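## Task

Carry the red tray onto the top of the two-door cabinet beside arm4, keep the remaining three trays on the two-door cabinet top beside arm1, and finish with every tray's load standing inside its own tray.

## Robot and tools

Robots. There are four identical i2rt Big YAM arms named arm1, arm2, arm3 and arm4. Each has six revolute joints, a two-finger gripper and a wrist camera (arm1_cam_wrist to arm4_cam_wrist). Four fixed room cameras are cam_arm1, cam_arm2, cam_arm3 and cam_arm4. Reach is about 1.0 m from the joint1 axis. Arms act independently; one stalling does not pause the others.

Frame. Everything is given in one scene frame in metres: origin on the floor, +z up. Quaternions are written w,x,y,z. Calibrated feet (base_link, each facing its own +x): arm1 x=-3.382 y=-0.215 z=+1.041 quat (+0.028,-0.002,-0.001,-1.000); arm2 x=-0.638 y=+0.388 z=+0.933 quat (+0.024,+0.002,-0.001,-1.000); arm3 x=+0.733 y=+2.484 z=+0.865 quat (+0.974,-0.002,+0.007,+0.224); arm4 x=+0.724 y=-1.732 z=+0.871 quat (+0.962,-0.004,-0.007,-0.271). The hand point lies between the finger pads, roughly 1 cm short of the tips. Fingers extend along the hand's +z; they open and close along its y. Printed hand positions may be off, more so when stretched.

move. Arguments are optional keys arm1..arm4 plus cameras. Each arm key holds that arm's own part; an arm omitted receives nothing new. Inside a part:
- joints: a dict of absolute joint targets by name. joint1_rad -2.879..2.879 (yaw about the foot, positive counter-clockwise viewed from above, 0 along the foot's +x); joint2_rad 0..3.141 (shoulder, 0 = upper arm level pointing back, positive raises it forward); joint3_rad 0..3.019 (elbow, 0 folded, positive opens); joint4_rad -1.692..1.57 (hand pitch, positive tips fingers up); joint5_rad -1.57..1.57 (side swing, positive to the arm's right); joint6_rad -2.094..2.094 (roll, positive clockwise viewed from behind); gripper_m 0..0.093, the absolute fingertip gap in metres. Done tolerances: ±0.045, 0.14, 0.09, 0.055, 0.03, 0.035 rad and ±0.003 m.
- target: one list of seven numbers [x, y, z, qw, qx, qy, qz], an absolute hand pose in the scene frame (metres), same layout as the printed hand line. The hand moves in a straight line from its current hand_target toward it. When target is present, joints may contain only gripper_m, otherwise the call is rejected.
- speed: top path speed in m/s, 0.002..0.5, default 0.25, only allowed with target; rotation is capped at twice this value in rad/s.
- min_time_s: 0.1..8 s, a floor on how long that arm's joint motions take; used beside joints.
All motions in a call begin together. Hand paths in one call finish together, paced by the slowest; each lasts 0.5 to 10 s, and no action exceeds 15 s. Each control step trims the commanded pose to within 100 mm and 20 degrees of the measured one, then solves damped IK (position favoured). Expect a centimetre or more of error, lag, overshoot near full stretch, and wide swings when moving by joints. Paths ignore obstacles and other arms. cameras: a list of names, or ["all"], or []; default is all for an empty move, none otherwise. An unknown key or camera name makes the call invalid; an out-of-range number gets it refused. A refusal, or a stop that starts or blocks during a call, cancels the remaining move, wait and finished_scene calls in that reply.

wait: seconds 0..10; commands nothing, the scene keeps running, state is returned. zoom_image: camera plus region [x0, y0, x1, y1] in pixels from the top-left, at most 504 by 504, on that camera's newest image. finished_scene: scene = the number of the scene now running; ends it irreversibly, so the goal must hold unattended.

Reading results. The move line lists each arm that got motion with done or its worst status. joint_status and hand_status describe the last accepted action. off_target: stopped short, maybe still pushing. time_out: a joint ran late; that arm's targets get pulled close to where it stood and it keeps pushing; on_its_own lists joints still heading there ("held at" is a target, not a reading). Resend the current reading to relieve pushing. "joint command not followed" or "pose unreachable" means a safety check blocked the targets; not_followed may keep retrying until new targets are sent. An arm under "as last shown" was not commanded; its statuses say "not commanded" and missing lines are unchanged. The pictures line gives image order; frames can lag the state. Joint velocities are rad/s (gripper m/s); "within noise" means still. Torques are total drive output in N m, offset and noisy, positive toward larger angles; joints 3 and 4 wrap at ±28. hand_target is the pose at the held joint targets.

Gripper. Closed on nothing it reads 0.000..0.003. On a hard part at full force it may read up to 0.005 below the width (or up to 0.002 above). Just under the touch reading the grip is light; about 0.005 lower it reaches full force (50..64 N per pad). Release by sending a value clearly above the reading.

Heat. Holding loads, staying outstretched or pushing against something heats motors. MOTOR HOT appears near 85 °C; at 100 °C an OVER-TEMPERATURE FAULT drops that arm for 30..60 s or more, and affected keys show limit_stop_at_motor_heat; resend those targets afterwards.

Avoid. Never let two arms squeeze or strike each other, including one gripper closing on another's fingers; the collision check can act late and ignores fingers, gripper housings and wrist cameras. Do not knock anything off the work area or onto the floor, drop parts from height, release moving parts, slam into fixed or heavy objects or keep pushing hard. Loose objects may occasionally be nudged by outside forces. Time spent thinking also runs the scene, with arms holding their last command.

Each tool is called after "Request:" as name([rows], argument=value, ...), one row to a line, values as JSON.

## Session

Request:
move()

Scene clock: 0.00 s.
Joint torques (N m): no reading
Heat: arm1: hottest joint1_rad 32 °C; arm2: hottest joint3_rad 36 °C; arm3: hottest joint3_rad 39 °C; arm4: hottest joint1_rad 34 °C.
Joint velocities: within noise
arm1.joint_positions: joint1_rad=+0.422 joint2_rad=+0.578 joint3_rad=+1.350 joint4_rad=-1.313 joint5_rad=-0.198 joint6_rad=-0.358 gripper_m=+0.09396
arm1.joint_status: not commanded
arm1.hand: x=-3.5642 y=-0.3471 z=+1.5768 quat_wxyz=(-0.115, -0.770, -0.396, +0.486) (m; scene frame)
arm1.hand_target: x=-3.5619 y=-0.3459 z=+1.5878 quat_wxyz=(-0.115, -0.764, -0.394, +0.497) (m; scene frame)
arm1.hand_status: not commanded
arm2.joint_positions: joint1_rad=+0.421 joint2_rad=+0.644 joint3_rad=+1.571 joint4_rad=-1.256 joint5_rad=-0.052 joint6_rad=+0.497 gripper_m=+0.09396
arm2.joint_status: not commanded
arm2.hand: x=-0.8355 y=+0.2808 z=+1.5698 quat_wxyz=(-0.290, -0.814, -0.003, +0.504) (m; scene frame)
arm2.hand_target: x=-0.8318 y=+0.2827 z=+1.5786 quat_wxyz=(-0.294, -0.807, -0.003, +0.512) (m; scene frame)
arm2.hand_status: not commanded
arm3.joint_positions: joint1_rad=-0.423 joint2_rad=+0.637 joint3_rad=+1.333 joint4_rad=-1.526 joint5_rad=+0.222 joint6_rad=+0.654 gripper_m=+0.09396
arm3.joint_status: not commanded
arm3.hand: x=+0.9557 y=+2.4547 z=+1.3375 quat_wxyz=(-0.369, -0.322, -0.872, -0.018) (m; scene frame)
arm3.hand_target: x=+0.9552 y=+2.4547 z=+1.3503 quat_wxyz=(-0.382, -0.321, -0.866, -0.024) (m; scene frame)
arm3.hand_status: not commanded
arm4.joint_positions: joint1_rad=+0.000 joint2_rad=+0.635 joint3_rad=+1.447 joint4_rad=-1.142 joint5_rad=-0.230 joint6_rad=-0.553 gripper_m=+0.09396
arm4.joint_status: not commanded
arm4.hand: x=+0.9513 y=-1.8219 z=+1.4824 quat_wxyz=(-0.545, +0.070, -0.804, +0.228) (m; scene frame)
arm4.hand_target: x=+0.9479 y=-1.8198 z=+1.4930 quat_wxyz=(-0.552, +0.072, -0.797, +0.234) (m; scene frame)
arm4.hand_status: not commanded
pictures: arm1_cam_wrist, arm2_cam_wrist, arm3_cam_wrist, arm4_cam_wrist, cam_arm1, cam_arm2, cam_arm3, cam_arm4
Images, in order (width x height): arm1_cam_wrist 896x504, arm2_cam_wrist 896x504, arm3_cam_wrist 896x504, arm4_cam_wrist 896x504, cam_arm1 896x504, cam_arm2 896x504, cam_arm3 896x504, cam_arm4 896x504.

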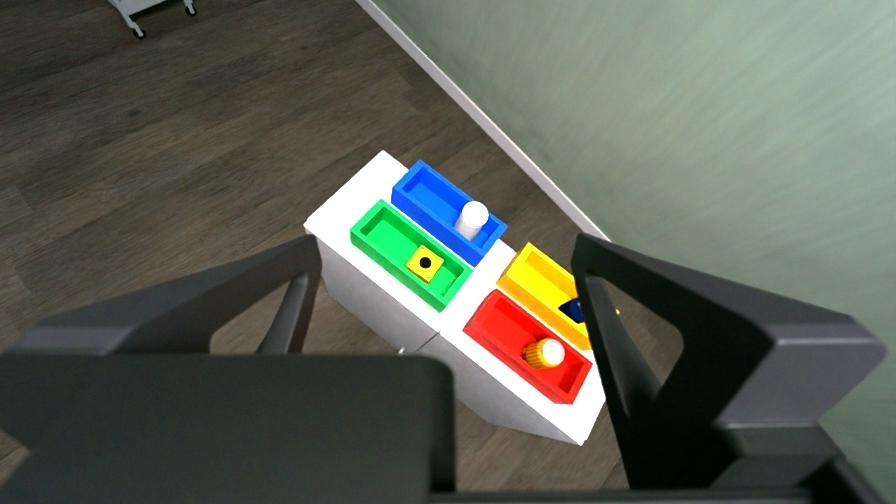

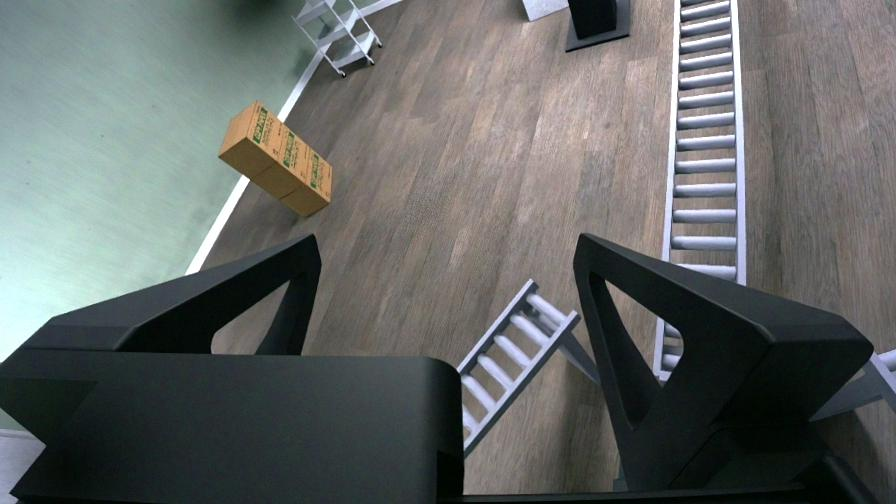

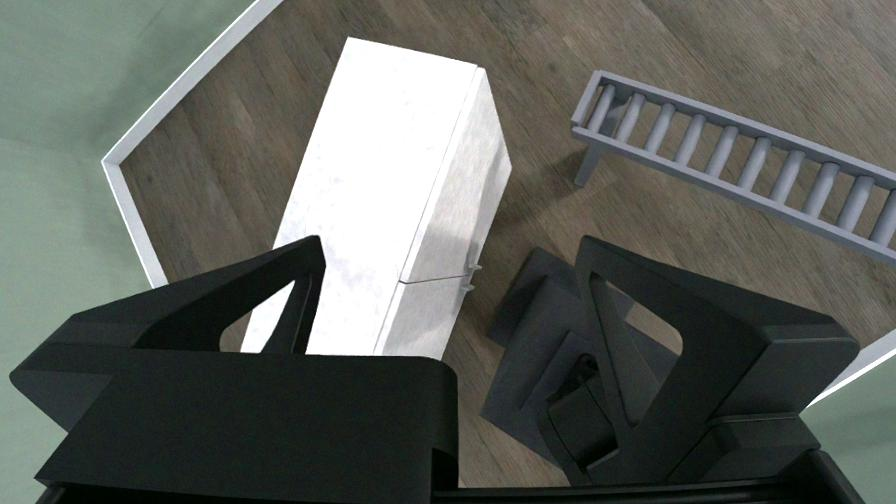

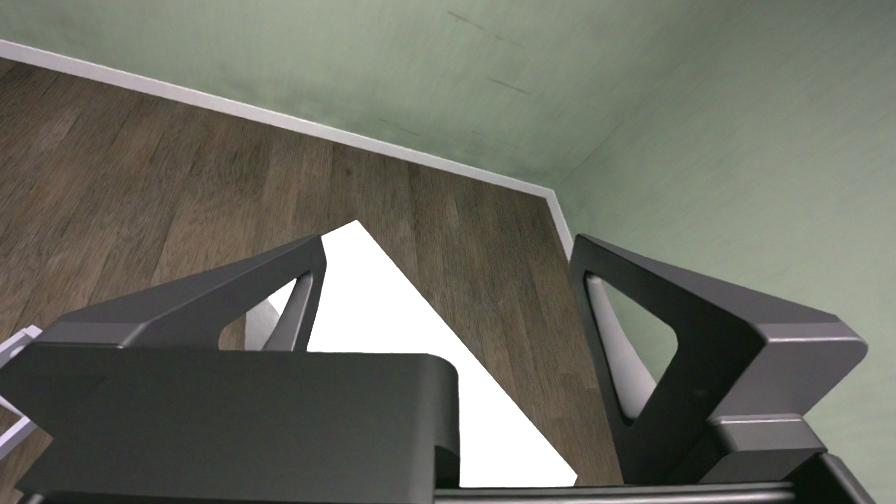

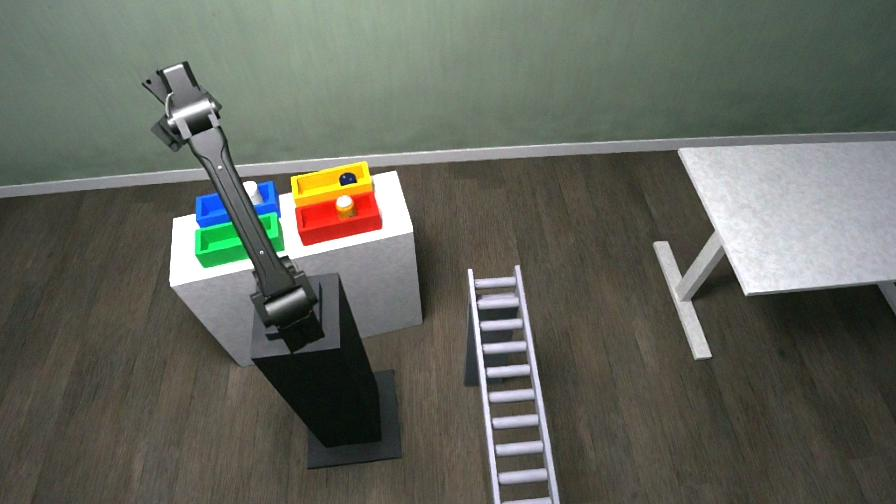

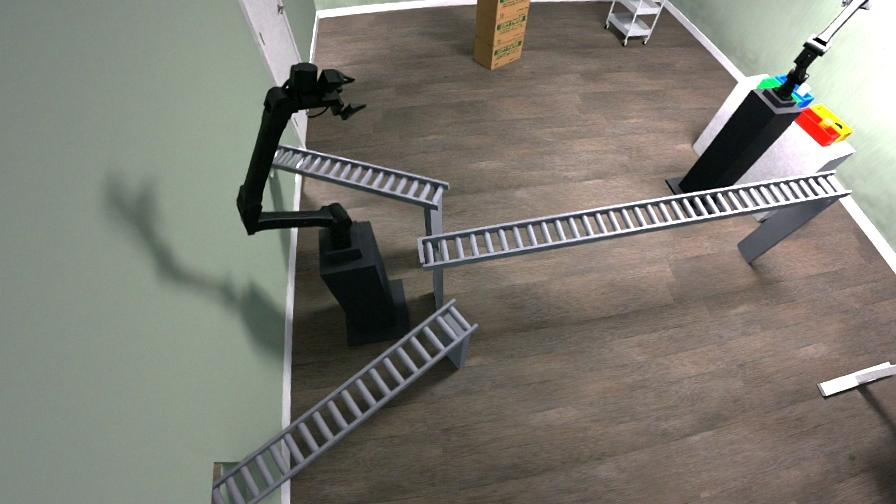

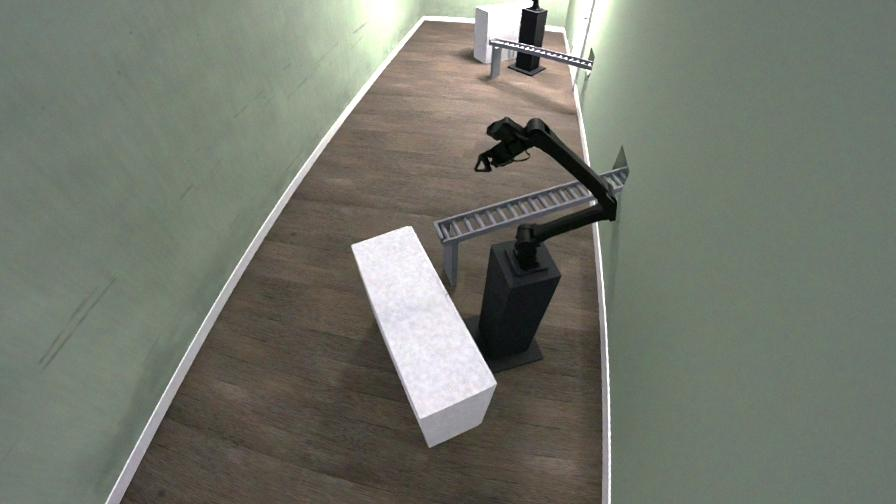

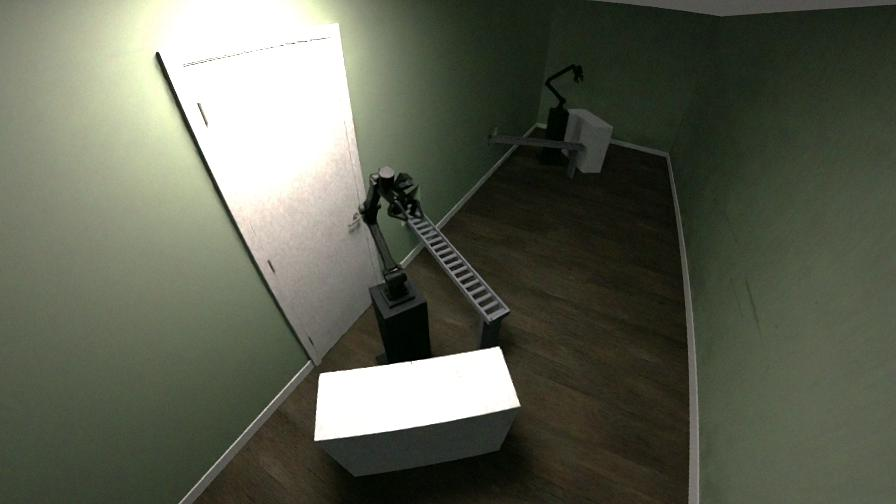

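Request:
move(arm1={"target":[-3.84,-0.09,1.2,0,0.752,-0.659,0],"joints":{"gripper_m":0.07}}, cameras=["arm1_cam_wrist","cam_arm1"])

Request:
zoom_image(camera="cam_arm1", region=[160, 130, 460, 300])

Scene clock: 12.20 s.
Joint torques (N m): arm1=[-1.73 -14.15 9.92 -0.43 0 0.13] | arm2=[0.62 2.32 8.99 1.95 -0.07 -0.03] | arm3=[0.91 2.26 9.11 1.16 0.08 -0.06] | arm4=[-1.03 3.96 9.62 2.41 -0.14 -0.03]
Heat: arm1: hottest joint1_rad 32 °C; arm2: hottest joint3_rad 37 °C; arm3: hottest joint3_rad 40 °C; arm4: hottest joint1_rad 34 °C.
move: arm1 off_target
Joint velocities: within noise
arm1.joint_positions: joint1_rad=-0.310 joint2_rad=+1.605 joint3_rad=+1.303 joint4_rad=-1.301 joint5_rad=+0.006 joint6_rad=+1.165 gripper_m=+0.07014
arm1.joint_status: all done
arm1.hand: x=-3.8257 y=-0.0974 z=+1.1874 quat_wxyz=(+0.007, -0.759, +0.651, -0.012) (m; scene frame)
arm1.hand_target: x=-3.8393 y=-0.0901 z=+1.2000 quat_wxyz=(+0.000, -0.752, +0.659, +0.000) (m; scene frame)
arm1.hand_status: off_target (0.020 m and 2.0 deg from the pose sent, 0.533 m and 142.9 deg at the start)
arm2, arm3, arm4: as last shown
pictures: arm1_cam_wrist, cam_arm1
Images, in order (width x height): arm1_cam_wrist 896x504, cam_arm1 896x504.

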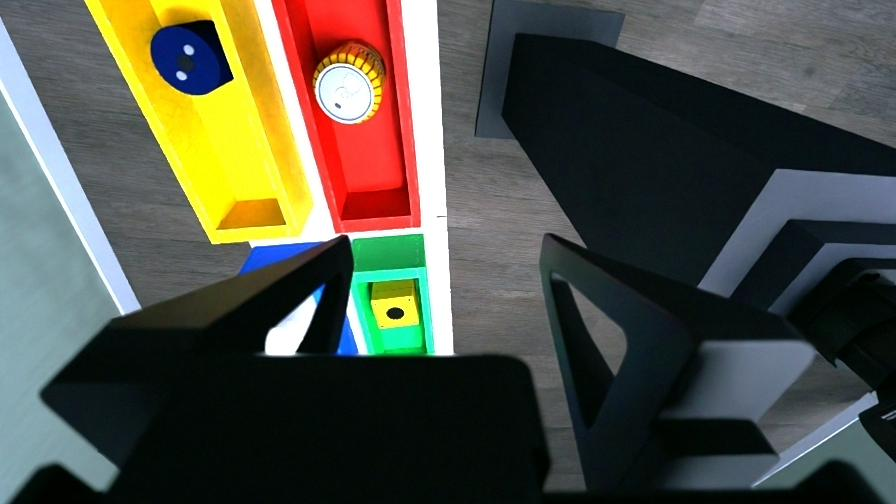

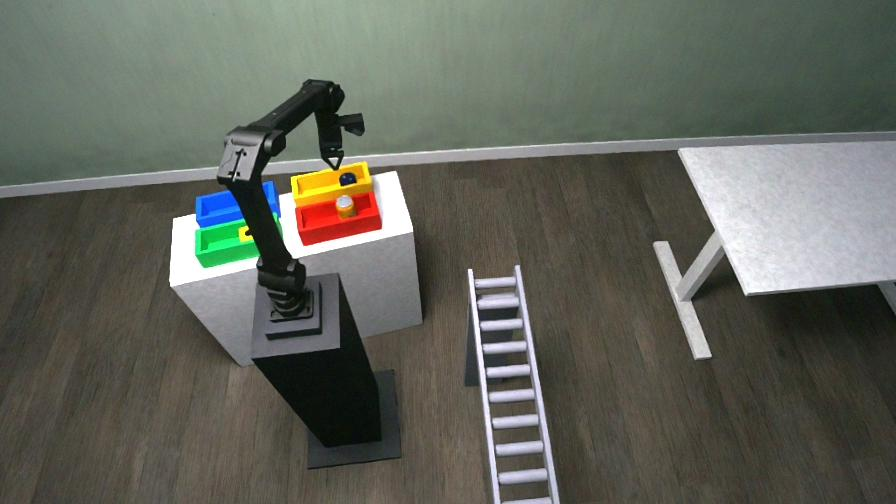

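Scaled by 1.680 from the camera's 896x504 image, which has a finer 1280x720 frame.

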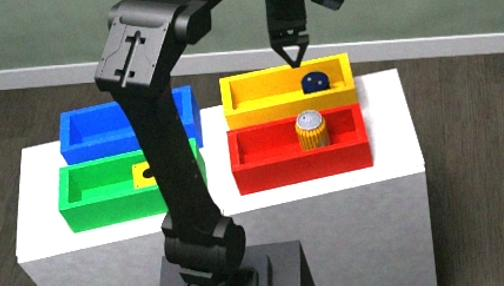

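Request:
move(arm1={"target":[-3.855,-0.14,1.03,0,0.762,-0.648,0],"joints":{"gripper_m":0.07}}, cameras=["arm1_cam_wrist","cam_arm1"])

Request:
zoom_image(camera="cam_arm1", region=[160, 130, 460, 300])

Scene clock: 26.23 s.
Joint torques (N m): arm1=[-0.26 -15.79 5.18 0.39 0.03 0.16] | arm2=[0.5 2.2 8.92 2.04 -0.05 0.01] | arm3=[0.97 2.32 9.13 1.14 0.09 -0.04] | arm4=[-0.62 3.66 9.68 2.39 -0.13 -0.07]
Heat: arm1: hottest joint1_rad 32 °C; arm2: hottest joint3_rad 38 °C; arm3: hottest joint3_rad 42 °C; arm4: hottest joint1_rad 34 °C.
move: arm1 done
Joint velocities: within noise
arm1.joint_positions: joint1_rad=-0.219 joint2_rad=+1.824 joint3_rad=+1.138 joint4_rad=-0.893 joint5_rad=+0.004 joint6_rad=+1.243 gripper_m=+0.07014
arm1.joint_status: all done
arm1.hand: x=-3.8516 y=-0.1364 z=+1.0328 quat_wxyz=(+0.002, -0.763, +0.646, -0.002) (m; scene frame)
arm1.hand_target: x=-3.8548 y=-0.1400 z=+1.0300 quat_wxyz=(+0.000, -0.762, +0.648, +0.000) (m; scene frame)
arm1.hand_status: done (0.006 m and 0.3 deg from the pose sent, 0.166 m and 1.7 deg at the start)
arm2, arm3, arm4: as last shown
pictures: arm1_cam_wrist, cam_arm1
Images, in order (width x height): arm1_cam_wrist 896x504, cam_arm1 896x504.

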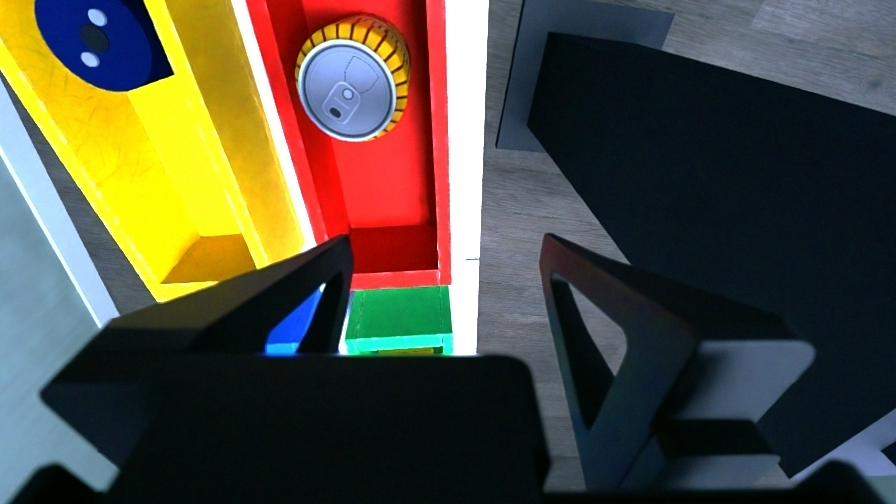

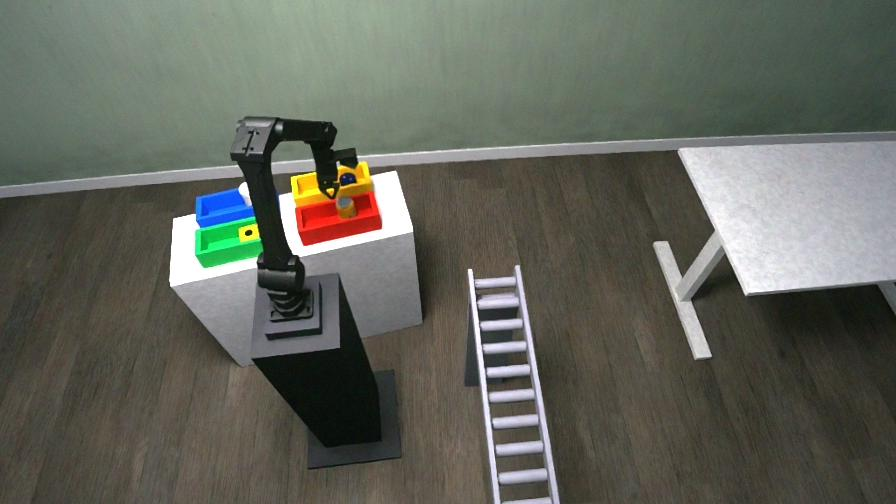

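Scaled by 1.680 from the camera's 896x504 image, which has a finer 1280x720 frame.

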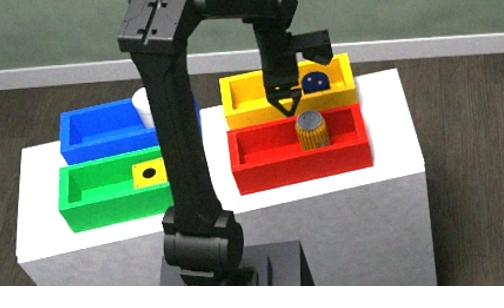

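Request:
move(arm1={"target":[-3.85,-0.2,0.92,0,0.782,-0.623,0],"speed":0.2}, cameras=["arm1_cam_wrist"])

Scene clock: 32.97 s.
Joint torques (N m): arm1=[-0.21 -16.85 3.84 0.46 0.05 0.19] | arm2=[0.62 2.08 8.98 1.96 -0.07 0] | arm3=[1.08 2.55 9.13 1.18 0.08 -0.04] | arm4=[-0.62 4.19 9.77 2.33 -0.13 -0.03]
Heat: arm1: hottest joint1_rad 32 °C; arm2: hottest joint3_rad 38 °C; arm3: hottest joint3_rad 42 °C; arm4: hottest joint1_rad 34 °C.
move: arm1 done
Joint velocities: within noise
arm1.joint_positions: joint1_rad=-0.093 joint2_rad=+2.021 joint3_rad=+1.063 joint4_rad=-0.619 joint5_rad=+0.004 joint6_rad=+1.304 gripper_m=+0.07014
arm1.joint_status: not commanded
arm1.hand: x=-3.8485 y=-0.1966 z=+0.9242 quat_wxyz=(+0.001, -0.784, +0.621, +0.000) (m; scene frame)
arm1.hand_target: x=-3.8499 y=-0.1999 z=+0.9200 quat_wxyz=(+0.000, -0.782, +0.623, +0.000) (m; scene frame)
arm1.hand_status: done (0.006 m and 0.3 deg from the pose sent, 0.129 m and 3.5 deg at the start)
arm2, arm3, arm4: as last shown
pictures: arm1_cam_wrist
Images, in order (width x height): arm1_cam_wrist 896x504.

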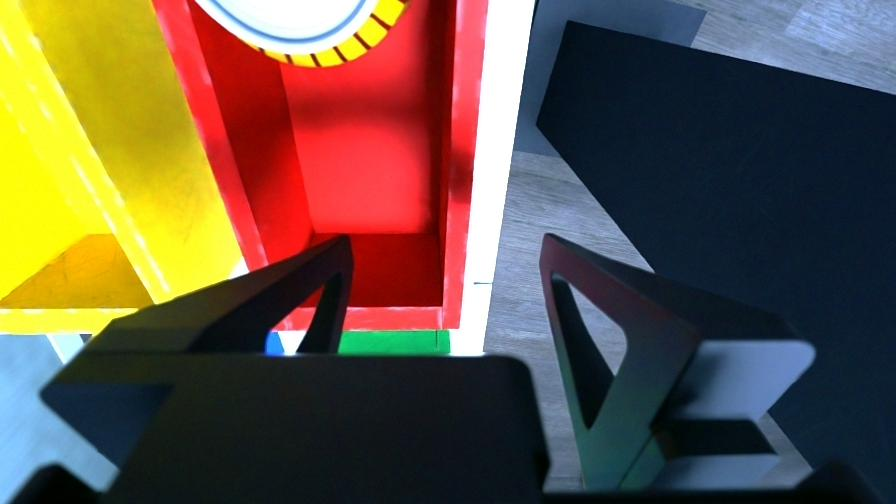

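Request:
move(arm1={"target":[-3.844,-0.203,0.832,0,0.784,-0.621,0],"speed":0.08}, cameras=["arm1_cam_wrist"])

Scene clock: 37.50 s.
Joint torques (N m): arm1=[-0.21 -16.62 3.25 0.29 0.03 0.17] | arm2=[0.56 2.32 8.94 2.02 -0.08 -0.01] | arm3=[1.14 2.26 9.13 1.18 0.09 -0.07] | arm4=[-0.67 3.43 9.55 2.3 -0.14 -0.04]
Heat: arm1: hottest joint1_rad 32 °C; arm2: hottest joint3_rad 39 °C; arm3: hottest joint3_rad 42 °C; arm4: hottest joint1_rad 34 °C.
move: arm1 done
Joint velocities: within noise
arm1.joint_positions: joint1_rad=-0.090 joint2_rad=+2.221 joint3_rad=+1.063 joint4_rad=-0.427 joint5_rad=+0.004 joint6_rad=+1.304 gripper_m=+0.07014
arm1.joint_status: not commanded
arm1.hand: x=-3.8380 y=-0.1984 z=+0.8357 quat_wxyz=(+0.003, -0.784, +0.620, -0.003) (m; scene frame)
arm1.hand_target: x=-3.8439 y=-0.2031 z=+0.8321 quat_wxyz=(+0.000, -0.784, +0.621, +0.000) (m; scene frame)
arm1.hand_status: done (0.008 m and 0.5 deg from the pose sent, 0.093 m and 0.1 deg at the start)
arm2, arm3, arm4: as last shown
pictures: arm1_cam_wrist
Images, in order (width x height): arm1_cam_wrist 896x504.

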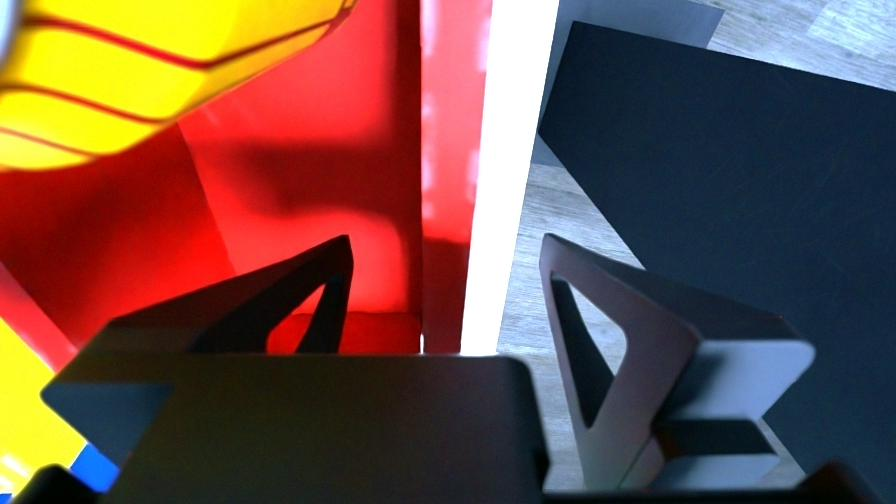

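Request:
move(arm1={"target":[-3.844,-0.203,0.823,0,0.784,-0.621,0],"speed":0.05})

Request:
move(arm1={"joints":{"gripper_m":0.005}})

Request:
move(arm1={"target":[-3.844,-0.20,1.09,0,0.784,-0.621,0],"speed":0.12}, cameras=["arm1_cam_wrist","cam_arm1"])

Scene clock: 40.93 s.
Joint torques (N m): arm1=[-0.15 -16.21 3.54 0.38 0.02 0.17] | arm2=[0.56 2.08 9.03 1.99 -0.07 0.01] | arm3=[1.14 2.61 9.14 1.2 0.09 -0.05] | arm4=[-1.03 3.14 9.68 2.37 -0.12 -0.04]
Heat: arm1: hottest joint1_rad 32 °C; arm2: hottest joint3_rad 39 °C; arm3: hottest joint3_rad 43 °C; arm4: hottest joint1_rad 34 °C.
move: arm1 off_target
Joint velocities: within noise
arm1.joint_positions: joint1_rad=-0.090 joint2_rad=+2.240 joint3_rad=+1.063 joint4_rad=-0.410 joint5_rad=+0.004 joint6_rad=+1.304 gripper_m=+0.07014
arm1.joint_status: not commanded
arm1.hand: x=-3.8354 y=-0.1985 z=+0.8272 quat_wxyz=(+0.004, -0.784, +0.620, -0.005) (m; scene frame)
arm1.hand_target: x=-3.8438 y=-0.2031 z=+0.8232 quat_wxyz=(+0.000, -0.784, +0.621, +0.000) (m; scene frame)
arm1.hand_status: off_target (0.011 m and 0.7 deg from the pose sent, 0.015 m and 0.5 deg at the start)
arm2, arm3, arm4: as last shown
pictures: none

Scene clock: 41.73 s.
Joint torques (N m): arm1=[-0.03 -16.09 3.36 0.09 0.22 0.08] | arm2=[0.44 2.37 9.01 2.03 -0.07 -0.03] | arm3=[1.2 2.43 9.1 1.18 0.09 -0.05] | arm4=[-0.44 3.55 9.62 2.43 -0.16 -0.01]
Heat: arm1: hottest joint1_rad 32 °C; arm2: hottest joint3_rad 39 °C; arm3: hottest joint3_rad 43 °C; arm4: hottest joint1_rad 34 °C.
move: arm1 off_target
Joint velocities: within noise
arm1.joint_positions: joint1_rad=-0.090 joint2_rad=+2.239 joint3_rad=+1.067 joint4_rad=-0.404 joint5_rad=-0.001 joint6_rad=+1.313 gripper_m=+0.01143
arm1.joint_status: gripper_m off_target (ended at +0.01145, target +0.00500)
arm1.hand: x=-3.8397 y=-0.1992 z=+0.8282 quat_wxyz=(-0.001, -0.782, +0.624, -0.001) (m; scene frame)
arm1.hand_target: x=-3.8440 y=-0.2031 z=+0.8233 quat_wxyz=(+0.000, -0.784, +0.621, +0.000) (m; scene frame)
arm1.hand_status: not commanded
arm2, arm3, arm4: as last shown
pictures: none

Scene clock: 44.83 s.
Joint torques (N m): arm1=[-0.73 -18.84 9.61 -0.38 0.58 0.06] | arm2=[0.44 2.32 8.94 1.98 -0.06 0] | arm3=[0.91 2.55 9.17 1.17 0.08 -0.06] | arm4=[-0.73 3.37 9.76 2.45 -0.12 -0.05]
Heat: arm1: hottest joint1_rad 32 °C; arm2: hottest joint3_rad 39 °C; arm3: hottest joint3_rad 43 °C; arm4: hottest joint1_rad 34 °C.
move: arm1 off_target
Joint velocities: within noise
arm1.joint_positions: joint1_rad=-0.089 joint2_rad=+1.739 joint3_rad=+1.077 joint4_rad=-1.015 joint5_rad=-0.009 joint6_rad=+1.313 gripper_m=+0.01132
arm1.joint_status: not commanded
arm1.hand: x=-3.8090 y=-0.2016 z=+1.0537 quat_wxyz=(+0.026, -0.781, +0.623, -0.044) (m; scene frame)
arm1.hand_target: x=-3.8416 y=-0.2002 z=+1.0908 quat_wxyz=(+0.000, -0.784, +0.621, +0.000) (m; scene frame)
arm1.hand_status: off_target (0.050 m and 5.9 deg from the pose sent, 0.262 m and 0.5 deg at the start)
arm2, arm3, arm4: as last shown
pictures: arm1_cam_wrist, cam_arm1
Images, in order (width x height): arm1_cam_wrist 896x504, cam_arm1 896x504.

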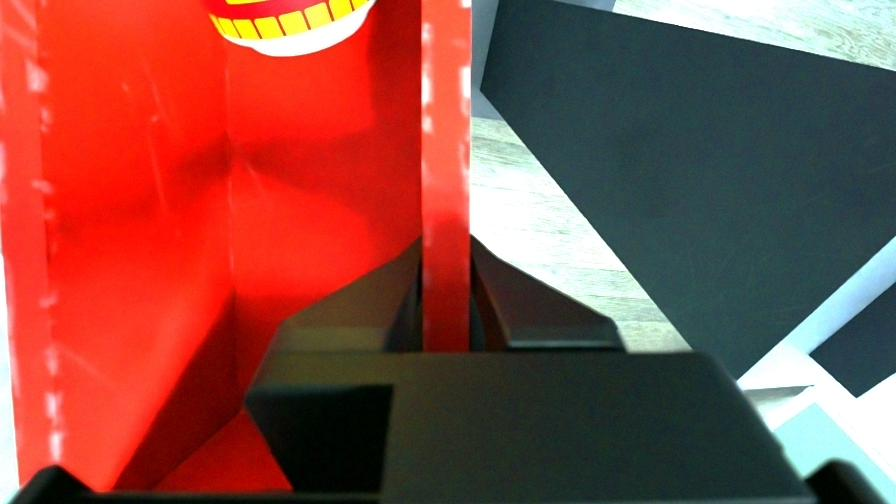

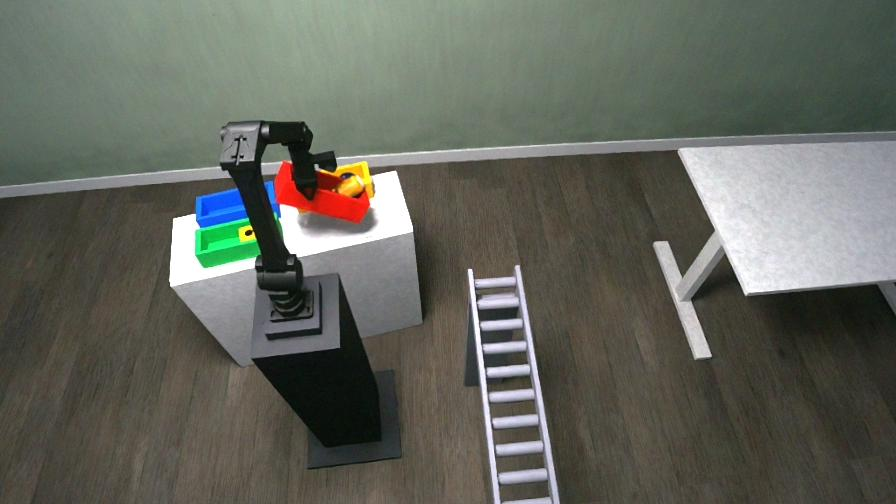

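Request:
move(arm1={"target":[-3.844,-0.203,0.826,0,0.784,-0.621,0],"speed":0.1}, cameras=["arm1_cam_wrist","cam_arm1"])

Request:
zoom_image(camera="cam_arm1", region=[240, 140, 440, 260])

Scene clock: 51.10 s.
Joint torques (N m): arm1=[-0.21 -15.85 3.85 0.27 0.11 0.12] | arm2=[0.5 2.26 8.99 2.02 -0.06 -0.01] | arm3=[1.14 2.43 9.13 1.21 0.1 -0.07] | arm4=[-0.73 3.19 9.88 2.43 -0.13 0]
Heat: arm1: hottest joint3_rad 32 °C; arm2: hottest joint3_rad 39 °C; arm3: hottest joint3_rad 43 °C; arm4: hottest joint3_rad 35 °C.
move: arm1 off_target
Joint velocities: within noise
arm1.joint_positions: joint1_rad=-0.086 joint2_rad=+2.225 joint3_rad=+1.057 joint4_rad=-0.414 joint5_rad=+0.002 joint6_rad=+1.309 gripper_m=+0.01132
arm1.joint_status: not commanded
arm1.hand: x=-3.8361 y=-0.2009 z=+0.8327 quat_wxyz=(+0.002, -0.784, +0.620, -0.003) (m; scene frame)
arm1.hand_target: x=-3.8438 y=-0.2030 z=+0.8262 quat_wxyz=(+0.000, -0.784, +0.621, +0.000) (m; scene frame)
arm1.hand_status: off_target (0.011 m and 0.4 deg from the pose sent, 0.230 m and 5.9 deg at the start)
arm2.joint_positions: joint1_rad=+0.421 joint2_rad=+0.644 joint3_rad=+1.571 joint4_rad=-1.256 joint5_rad=-0.052 joint6_rad=+0.497 gripper_m=+0.09396
arm2.joint_status: not commanded
arm2.hand: x=-0.8355 y=+0.2808 z=+1.5698 quat_wxyz=(-0.290, -0.814, -0.003, +0.504) (m; scene frame)
arm2.hand_target: x=-0.8318 y=+0.2827 z=+1.5786 quat_wxyz=(-0.294, -0.807, -0.003, +0.512) (m; scene frame)
arm2.hand_status: not commanded
arm3.joint_positions: joint1_rad=-0.423 joint2_rad=+0.637 joint3_rad=+1.333 joint4_rad=-1.526 joint5_rad=+0.222 joint6_rad=+0.654 gripper_m=+0.09396
arm3.joint_status: not commanded
arm3.hand: x=+0.9557 y=+2.4547 z=+1.3375 quat_wxyz=(-0.369, -0.322, -0.872, -0.018) (m; scene frame)
arm3.hand_target: x=+0.9552 y=+2.4547 z=+1.3503 quat_wxyz=(-0.382, -0.321, -0.866, -0.024) (m; scene frame)
arm3.hand_status: not commanded
arm4.joint_positions: joint1_rad=+0.000 joint2_rad=+0.635 joint3_rad=+1.447 joint4_rad=-1.142 joint5_rad=-0.230 joint6_rad=-0.553 gripper_m=+0.09396
arm4.joint_status: not commanded
arm4.hand: x=+0.9513 y=-1.8219 z=+1.4824 quat_wxyz=(-0.545, +0.070, -0.804, +0.228) (m; scene frame)
arm4.hand_target: x=+0.9479 y=-1.8198 z=+1.4930 quat_wxyz=(-0.552, +0.072, -0.797, +0.234) (m; scene frame)
arm4.hand_status: not commanded
pictures: arm1_cam_wrist, cam_arm1
Images, in order (width x height): arm1_cam_wrist 896x504, cam_arm1 896x504.

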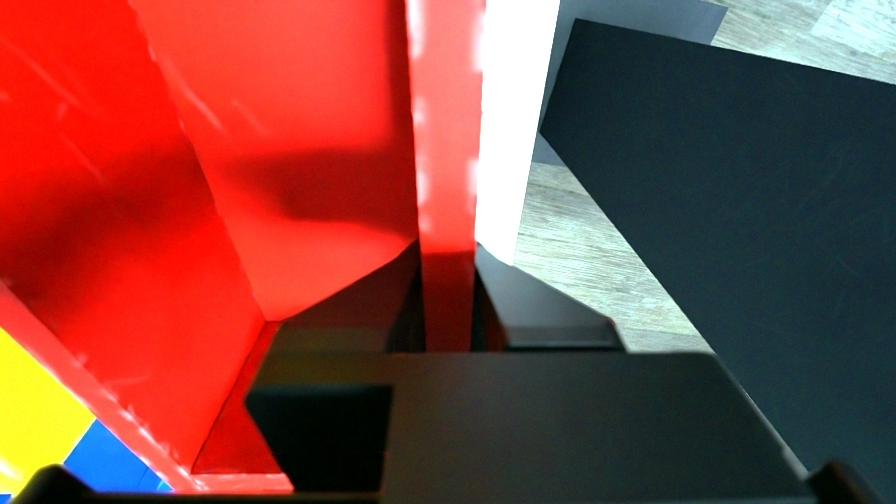

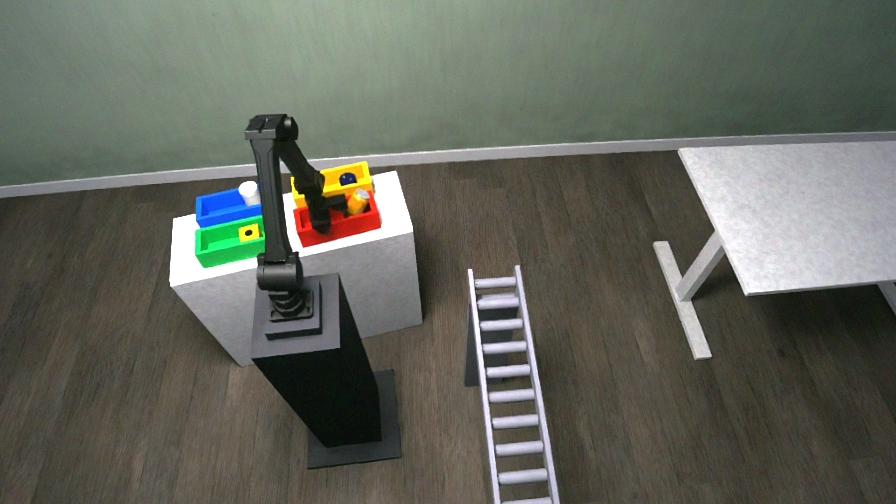

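Scaled by 2.520 from the camera's 896x504 image, which has a finer 1280x720 frame.

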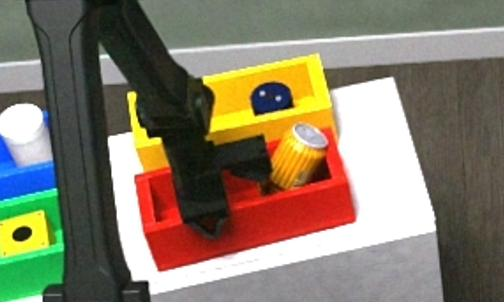

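Request:
move(arm1={"joints":{"gripper_m":0.06}})

Request:
move(arm1={"target":[-3.85,-0.16,1.05,0,0.784,-0.621,0],"speed":0.2}, cameras=["arm1_cam_wrist","cam_arm1"])

Request:
zoom_image(camera="cam_arm1", region=[280, 140, 420, 260])

Scene clock: 55.57 s.
Joint torques (N m): arm1=[-0.62 -16.26 3.82 0.21 0.12 0.13] | arm2=[0.56 2.37 8.99 1.98 -0.08 -0.01] | arm3=[1.14 2.43 9.14 1.16 0.07 -0.06] | arm4=[-1.14 3.78 9.52 2.33 -0.12 -0.04]
Heat: arm1: hottest joint3_rad 32 °C; arm2: hottest joint3_rad 39 °C; arm3: hottest joint3_rad 44 °C; arm4: hottest joint3_rad 35 °C.
move: arm1 done
Joint velocities: within noise
arm1.joint_positions: joint1_rad=-0.086 joint2_rad=+2.232 joint3_rad=+1.059 joint4_rad=-0.413 joint5_rad=+0.002 joint6_rad=+1.309 gripper_m=+0.05978
arm1.joint_status: all done
arm1.hand: x=-3.8346 y=-0.2010 z=+0.8301 quat_wxyz=(+0.003, -0.784, +0.620, -0.005) (m; scene frame)
arm1.hand_target: x=-3.8438 y=-0.2030 z=+0.8263 quat_wxyz=(+0.000, -0.784, +0.621, +0.000) (m; scene frame)
arm1.hand_status: not commanded
arm2, arm3, arm4: as last shown
pictures: none

Scene clock: 57.53 s.
Joint torques (N m): arm1=[-1.49 -16.44 7.62 -0.44 0.14 -0.04] | arm2=[0.56 2.08 8.95 1.92 -0.07 0.01] | arm3=[1.14 2.32 9.18 1.17 0.08 -0.06] | arm4=[-0.21 3.31 9.66 2.35 -0.14 -0.02]
Heat: arm1: hottest joint3_rad 32 °C; arm2: hottest joint3_rad 39 °C; arm3: hottest joint3_rad 44 °C; arm4: hottest joint3_rad 35 °C.
move: arm1 off_target
Joint velocities: within noise
arm1.joint_positions: joint1_rad=-0.161 joint2_rad=+1.784 joint3_rad=+1.098 joint4_rad=-0.917 joint5_rad=+0.002 joint6_rad=+1.237 gripper_m=+0.05987
arm1.joint_status: not commanded
arm1.hand: x=-3.8357 y=-0.1662 z=+1.0391 quat_wxyz=(+0.007, -0.783, +0.622, -0.012) (m; scene frame)
arm1.hand_target: x=-3.8497 y=-0.1600 z=+1.0502 quat_wxyz=(+0.000, -0.784, +0.621, +0.000) (m; scene frame)
arm1.hand_status: off_target (0.019 m and 1.6 deg from the pose sent, 0.224 m and 0.7 deg at the start)
arm2, arm3, arm4: as last shown
pictures: arm1_cam_wrist, cam_arm1
Images, in order (width x height): arm1_cam_wrist 896x504, cam_arm1 896x504.

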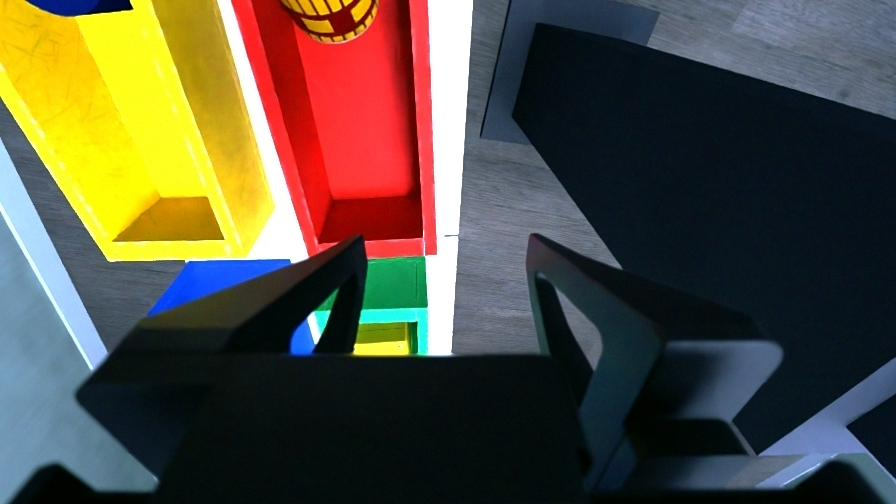

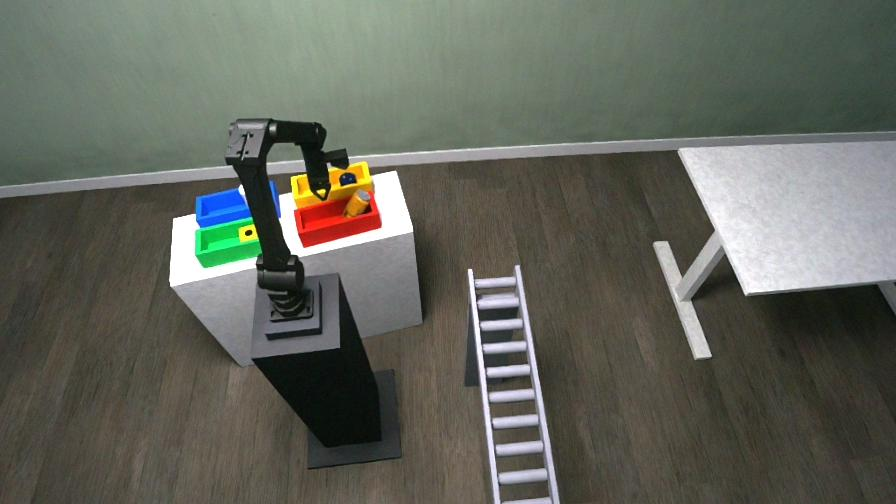

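Scaled by 3.600 from the camera's 896x504 image, which has a finer 1280x720 frame.

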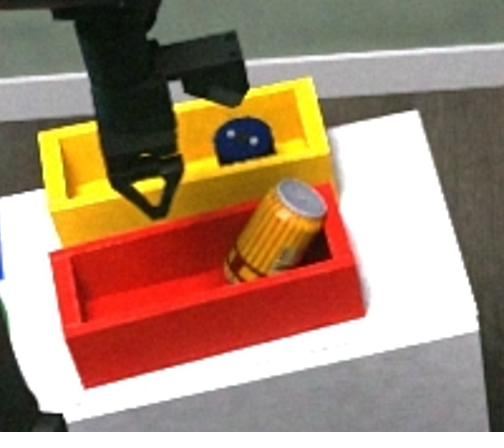

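Request:
move(arm1={"target":[-3.855,-0.16,0.90,0,0.784,-0.621,0],"speed":0.2,"joints":{"gripper_m":0.05}}, cameras=["arm1_cam_wrist"])

Scene clock: 63.90 s.
Joint torques (N m): arm1=[-1.79 -16.44 4.4 0.34 0.13 -0.04] | arm2=[0.32 2.37 9.01 2.04 -0.06 -0.01] | arm3=[0.91 2.61 9.09 1.17 0.09 -0.06] | arm4=[-0.73 4.19 9.65 2.28 -0.11 -0.02]
Heat: arm1: hottest joint3_rad 32 °C; arm2: hottest joint3_rad 40 °C; arm3: hottest joint3_rad 44 °C; arm4: hottest joint3_rad 35 °C.
move: arm1 done
Joint velocities: within noise
arm1.joint_positions: joint1_rad=-0.161 joint2_rad=+2.081 joint3_rad=+1.081 joint4_rad=-0.589 joint5_rad=+0.002 joint6_rad=+1.237 gripper_m=+0.05015
arm1.joint_status: all done
arm1.hand: x=-3.8480 y=-0.1653 z=+0.9010 quat_wxyz=(+0.003, -0.783, +0.622, -0.006) (m; scene frame)
arm1.hand_target: x=-3.8548 y=-0.1600 z=+0.9001 quat_wxyz=(+0.000, -0.784, +0.621, +0.000) (m; scene frame)
arm1.hand_status: done (0.009 m and 0.8 deg from the pose sent, 0.141 m and 1.6 deg at the start)
arm2, arm3, arm4: as last shown
pictures: arm1_cam_wrist
Images, in order (width x height): arm1_cam_wrist 896x504.

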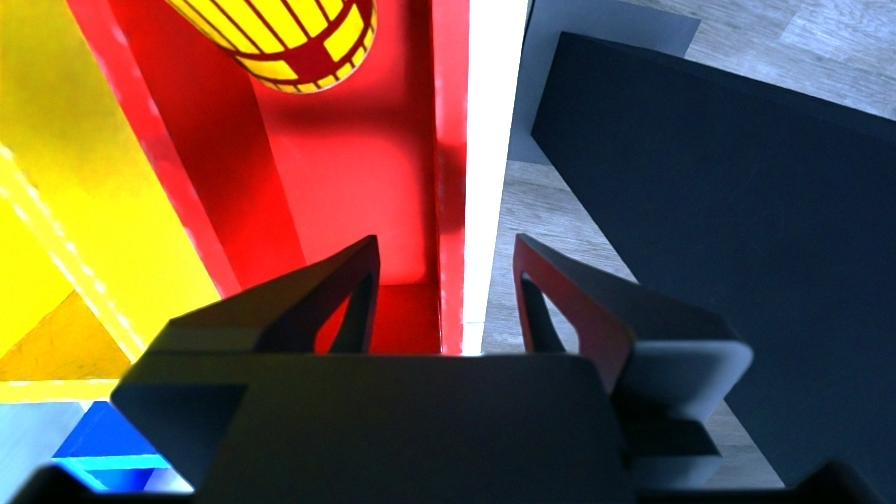

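Request:
move(arm1={"target":[-3.861,-0.12,0.87,0,0.784,-0.621,0],"speed":0.12})

Request:
move(arm1={"target":[-3.861,-0.12,0.825,0,0.784,-0.621,0],"speed":0.08}, cameras=["arm1_cam_wrist"])

Scene clock: 69.30 s.
Joint torques (N m): arm1=[-1.32 -16.97 4.93 0.38 0.14 -0.06] | arm2=[0.56 2.08 9.03 2.06 -0.06 0] | arm3=[1.08 2.43 9.09 1.2 0.07 -0.06] | arm4=[-1.2 3.43 9.78 2.4 -0.13 -0.03]
Heat: arm1: hottest joint3_rad 32 °C; arm2: hottest joint3_rad 40 °C; arm3: hottest joint3_rad 44 °C; arm4: hottest joint3_rad 36 °C.
move: arm1 off_target
Joint velocities: within noise
arm1.joint_positions: joint1_rad=-0.246 joint2_rad=+2.160 joint3_rad=+1.114 joint4_rad=-0.550 joint5_rad=+0.003 joint6_rad=+1.157 gripper_m=+0.05015
arm1.joint_status: not commanded
arm1.hand: x=-3.8482 y=-0.1245 z=+0.8717 quat_wxyz=(+0.005, -0.781, +0.624, -0.009) (m; scene frame)
arm1.hand_target: x=-3.8607 y=-0.1200 z=+0.8703 quat_wxyz=(+0.000, -0.784, +0.621, +0.000) (m; scene frame)
arm1.hand_status: off_target (0.014 m and 1.3 deg from the pose sent, 0.056 m and 0.8 deg at the start)
arm2, arm3, arm4: as last shown
pictures: none

Scene clock: 70.63 s.
Joint torques (N m): arm1=[-1.2 -17.32 4.25 0.29 0.12 -0.04] | arm2=[0.73 2.26 9.02 1.99 -0.07 -0.02] | arm3=[1.08 2.37 9.13 1.17 0.08 -0.05] | arm4=[-0.62 3.6 9.65 2.41 -0.1 -0.01]
Heat: arm1: hottest joint3_rad 32 °C; arm2: hottest joint3_rad 40 °C; arm3: hottest joint3_rad 44 °C; arm4: hottest joint3_rad 36 °C.
move: arm1 off_target
Joint velocities: within noise
arm1.joint_positions: joint1_rad=-0.246 joint2_rad=+2.266 joint3_rad=+1.142 joint4_rad=-0.468 joint5_rad=+0.003 joint6_rad=+1.157 gripper_m=+0.05015
arm1.joint_status: not commanded
arm1.hand: x=-3.8505 y=-0.1242 z=+0.8277 quat_wxyz=(+0.004, -0.782, +0.624, -0.008) (m; scene frame)
arm1.hand_target: x=-3.8608 y=-0.1200 z=+0.8253 quat_wxyz=(+0.000, -0.784, +0.621, +0.000) (m; scene frame)
arm1.hand_status: off_target (0.012 m and 1.1 deg from the pose sent, 0.049 m and 1.3 deg at the start)
arm2, arm3, arm4: as last shown
pictures: arm1_cam_wrist
Images, in order (width x height): arm1_cam_wrist 896x504.

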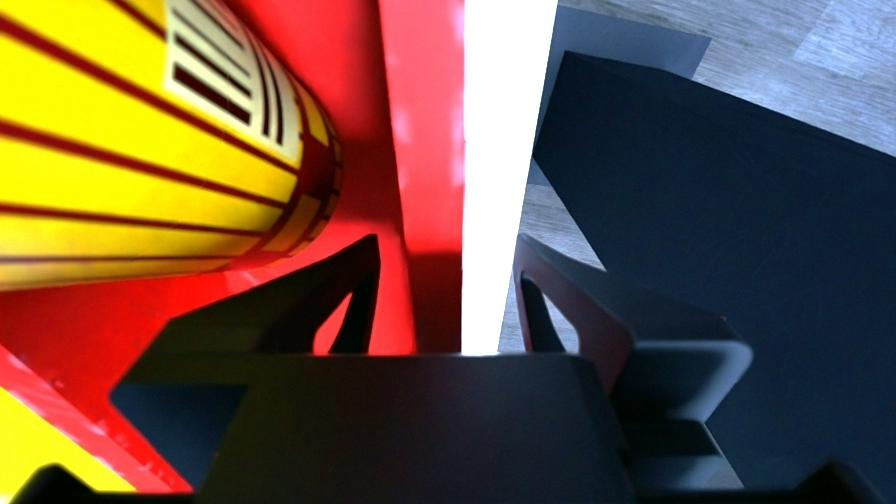

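Good spot. Close, lift a little, check.

Request:
move(arm1={"joints":{"gripper_m":0.004}})

Request:
move(arm1={"target":[-3.861,-0.12,0.93,0,0.784,-0.621,0],"speed":0.1}, cameras=["arm1_cam_wrist","cam_arm1"])

Request:
zoom_image(camera="cam_arm1", region=[260, 120, 440, 260])

Scene clock: 74.43 s.
Joint torques (N m): arm1=[-1.26 -17.26 3.97 0.13 0.24 -0.01] | arm2=[0.56 2.26 9.06 1.96 -0.07 -0.01] | arm3=[1.2 2.55 9.14 1.18 0.08 -0.07] | arm4=[-1.44 3.6 9.5 2.21 -0.14 -0.02]
Heat: arm1: hottest joint1_rad 31 °C; arm2: hottest joint3_rad 40 °C; arm3: hottest joint3_rad 45 °C; arm4: hottest joint3_rad 36 °C.
move: arm1 off_target
Joint velocities: within noise
arm1.joint_positions: joint1_rad=-0.246 joint2_rad=+2.264 joint3_rad=+1.146 joint4_rad=-0.463 joint5_rad=-0.001 joint6_rad=+1.152 gripper_m=+0.01139
arm1.joint_status: gripper_m off_target (ended at +0.01141, target +0.00400)
arm1.hand: x=-3.8550 y=-0.1239 z=+0.8296 quat_wxyz=(+0.000, -0.783, +0.622, -0.004) (m; scene frame)
arm1.hand_target: x=-3.8610 y=-0.1200 z=+0.8253 quat_wxyz=(+0.000, -0.784, +0.621, +0.000) (m; scene frame)
arm1.hand_status: not commanded
arm2, arm3, arm4: as last shown
pictures: none

Scene clock: 76.27 s.
Joint torques (N m): arm1=[-1.03 -22.36 4.12 -0.2 0.08 0] | arm2=[0.5 2.14 8.98 2.02 -0.09 0.01] | arm3=[0.97 2.55 9.14 1.17 0.08 -0.06] | arm4=[-0.85 3.43 9.69 2.48 -0.17 -0.02]
Heat: arm1: hottest joint1_rad 31 °C; arm2: hottest joint3_rad 40 °C; arm3: hottest joint3_rad 45 °C; arm4: hottest joint3_rad 36 °C.
move: arm1 off_target
Joint velocities: within noise
arm1.joint_positions: joint1_rad=-0.246 joint2_rad=+2.089 joint3_rad=+1.120 joint4_rad=-0.661 joint5_rad=+0.003 joint6_rad=+1.152 gripper_m=+0.01134
arm1.joint_status: not commanded
arm1.hand: x=-3.8438 y=-0.1251 z=+0.9058 quat_wxyz=(+0.013, -0.783, +0.622, -0.025) (m; scene frame)
arm1.hand_target: x=-3.8605 y=-0.1201 z=+0.9297 quat_wxyz=(+0.000, -0.784, +0.621, +0.000) (m; scene frame)
arm1.hand_status: off_target (0.030 m and 3.2 deg from the pose sent, 0.101 m and 0.4 deg at the start)
arm2, arm3, arm4: as last shown
pictures: arm1_cam_wrist, cam_arm1
Images, in order (width x height): arm1_cam_wrist 896x504, cam_arm1 896x504.

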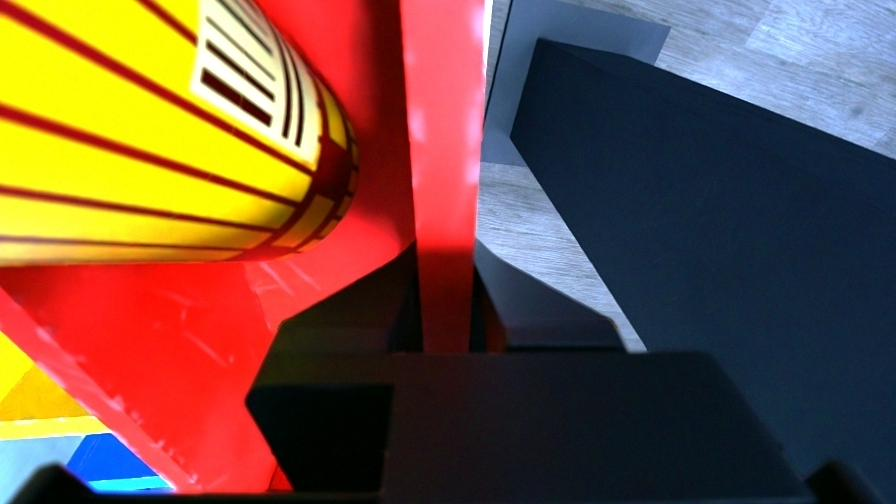

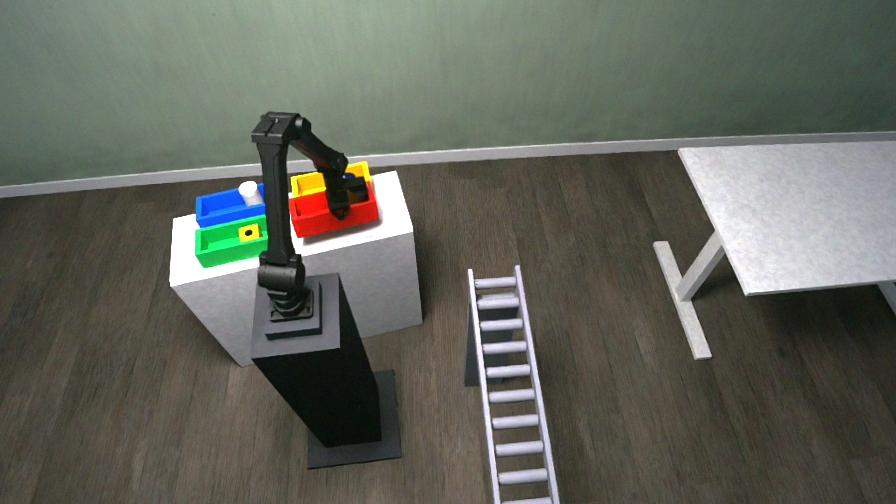

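Scaled by 2.800 from the camera's 896x504 image, which has a finer 1280x720 frame.

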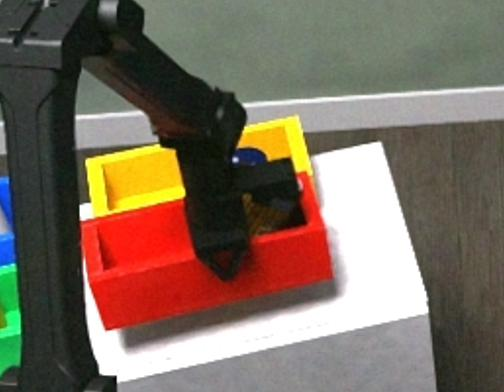

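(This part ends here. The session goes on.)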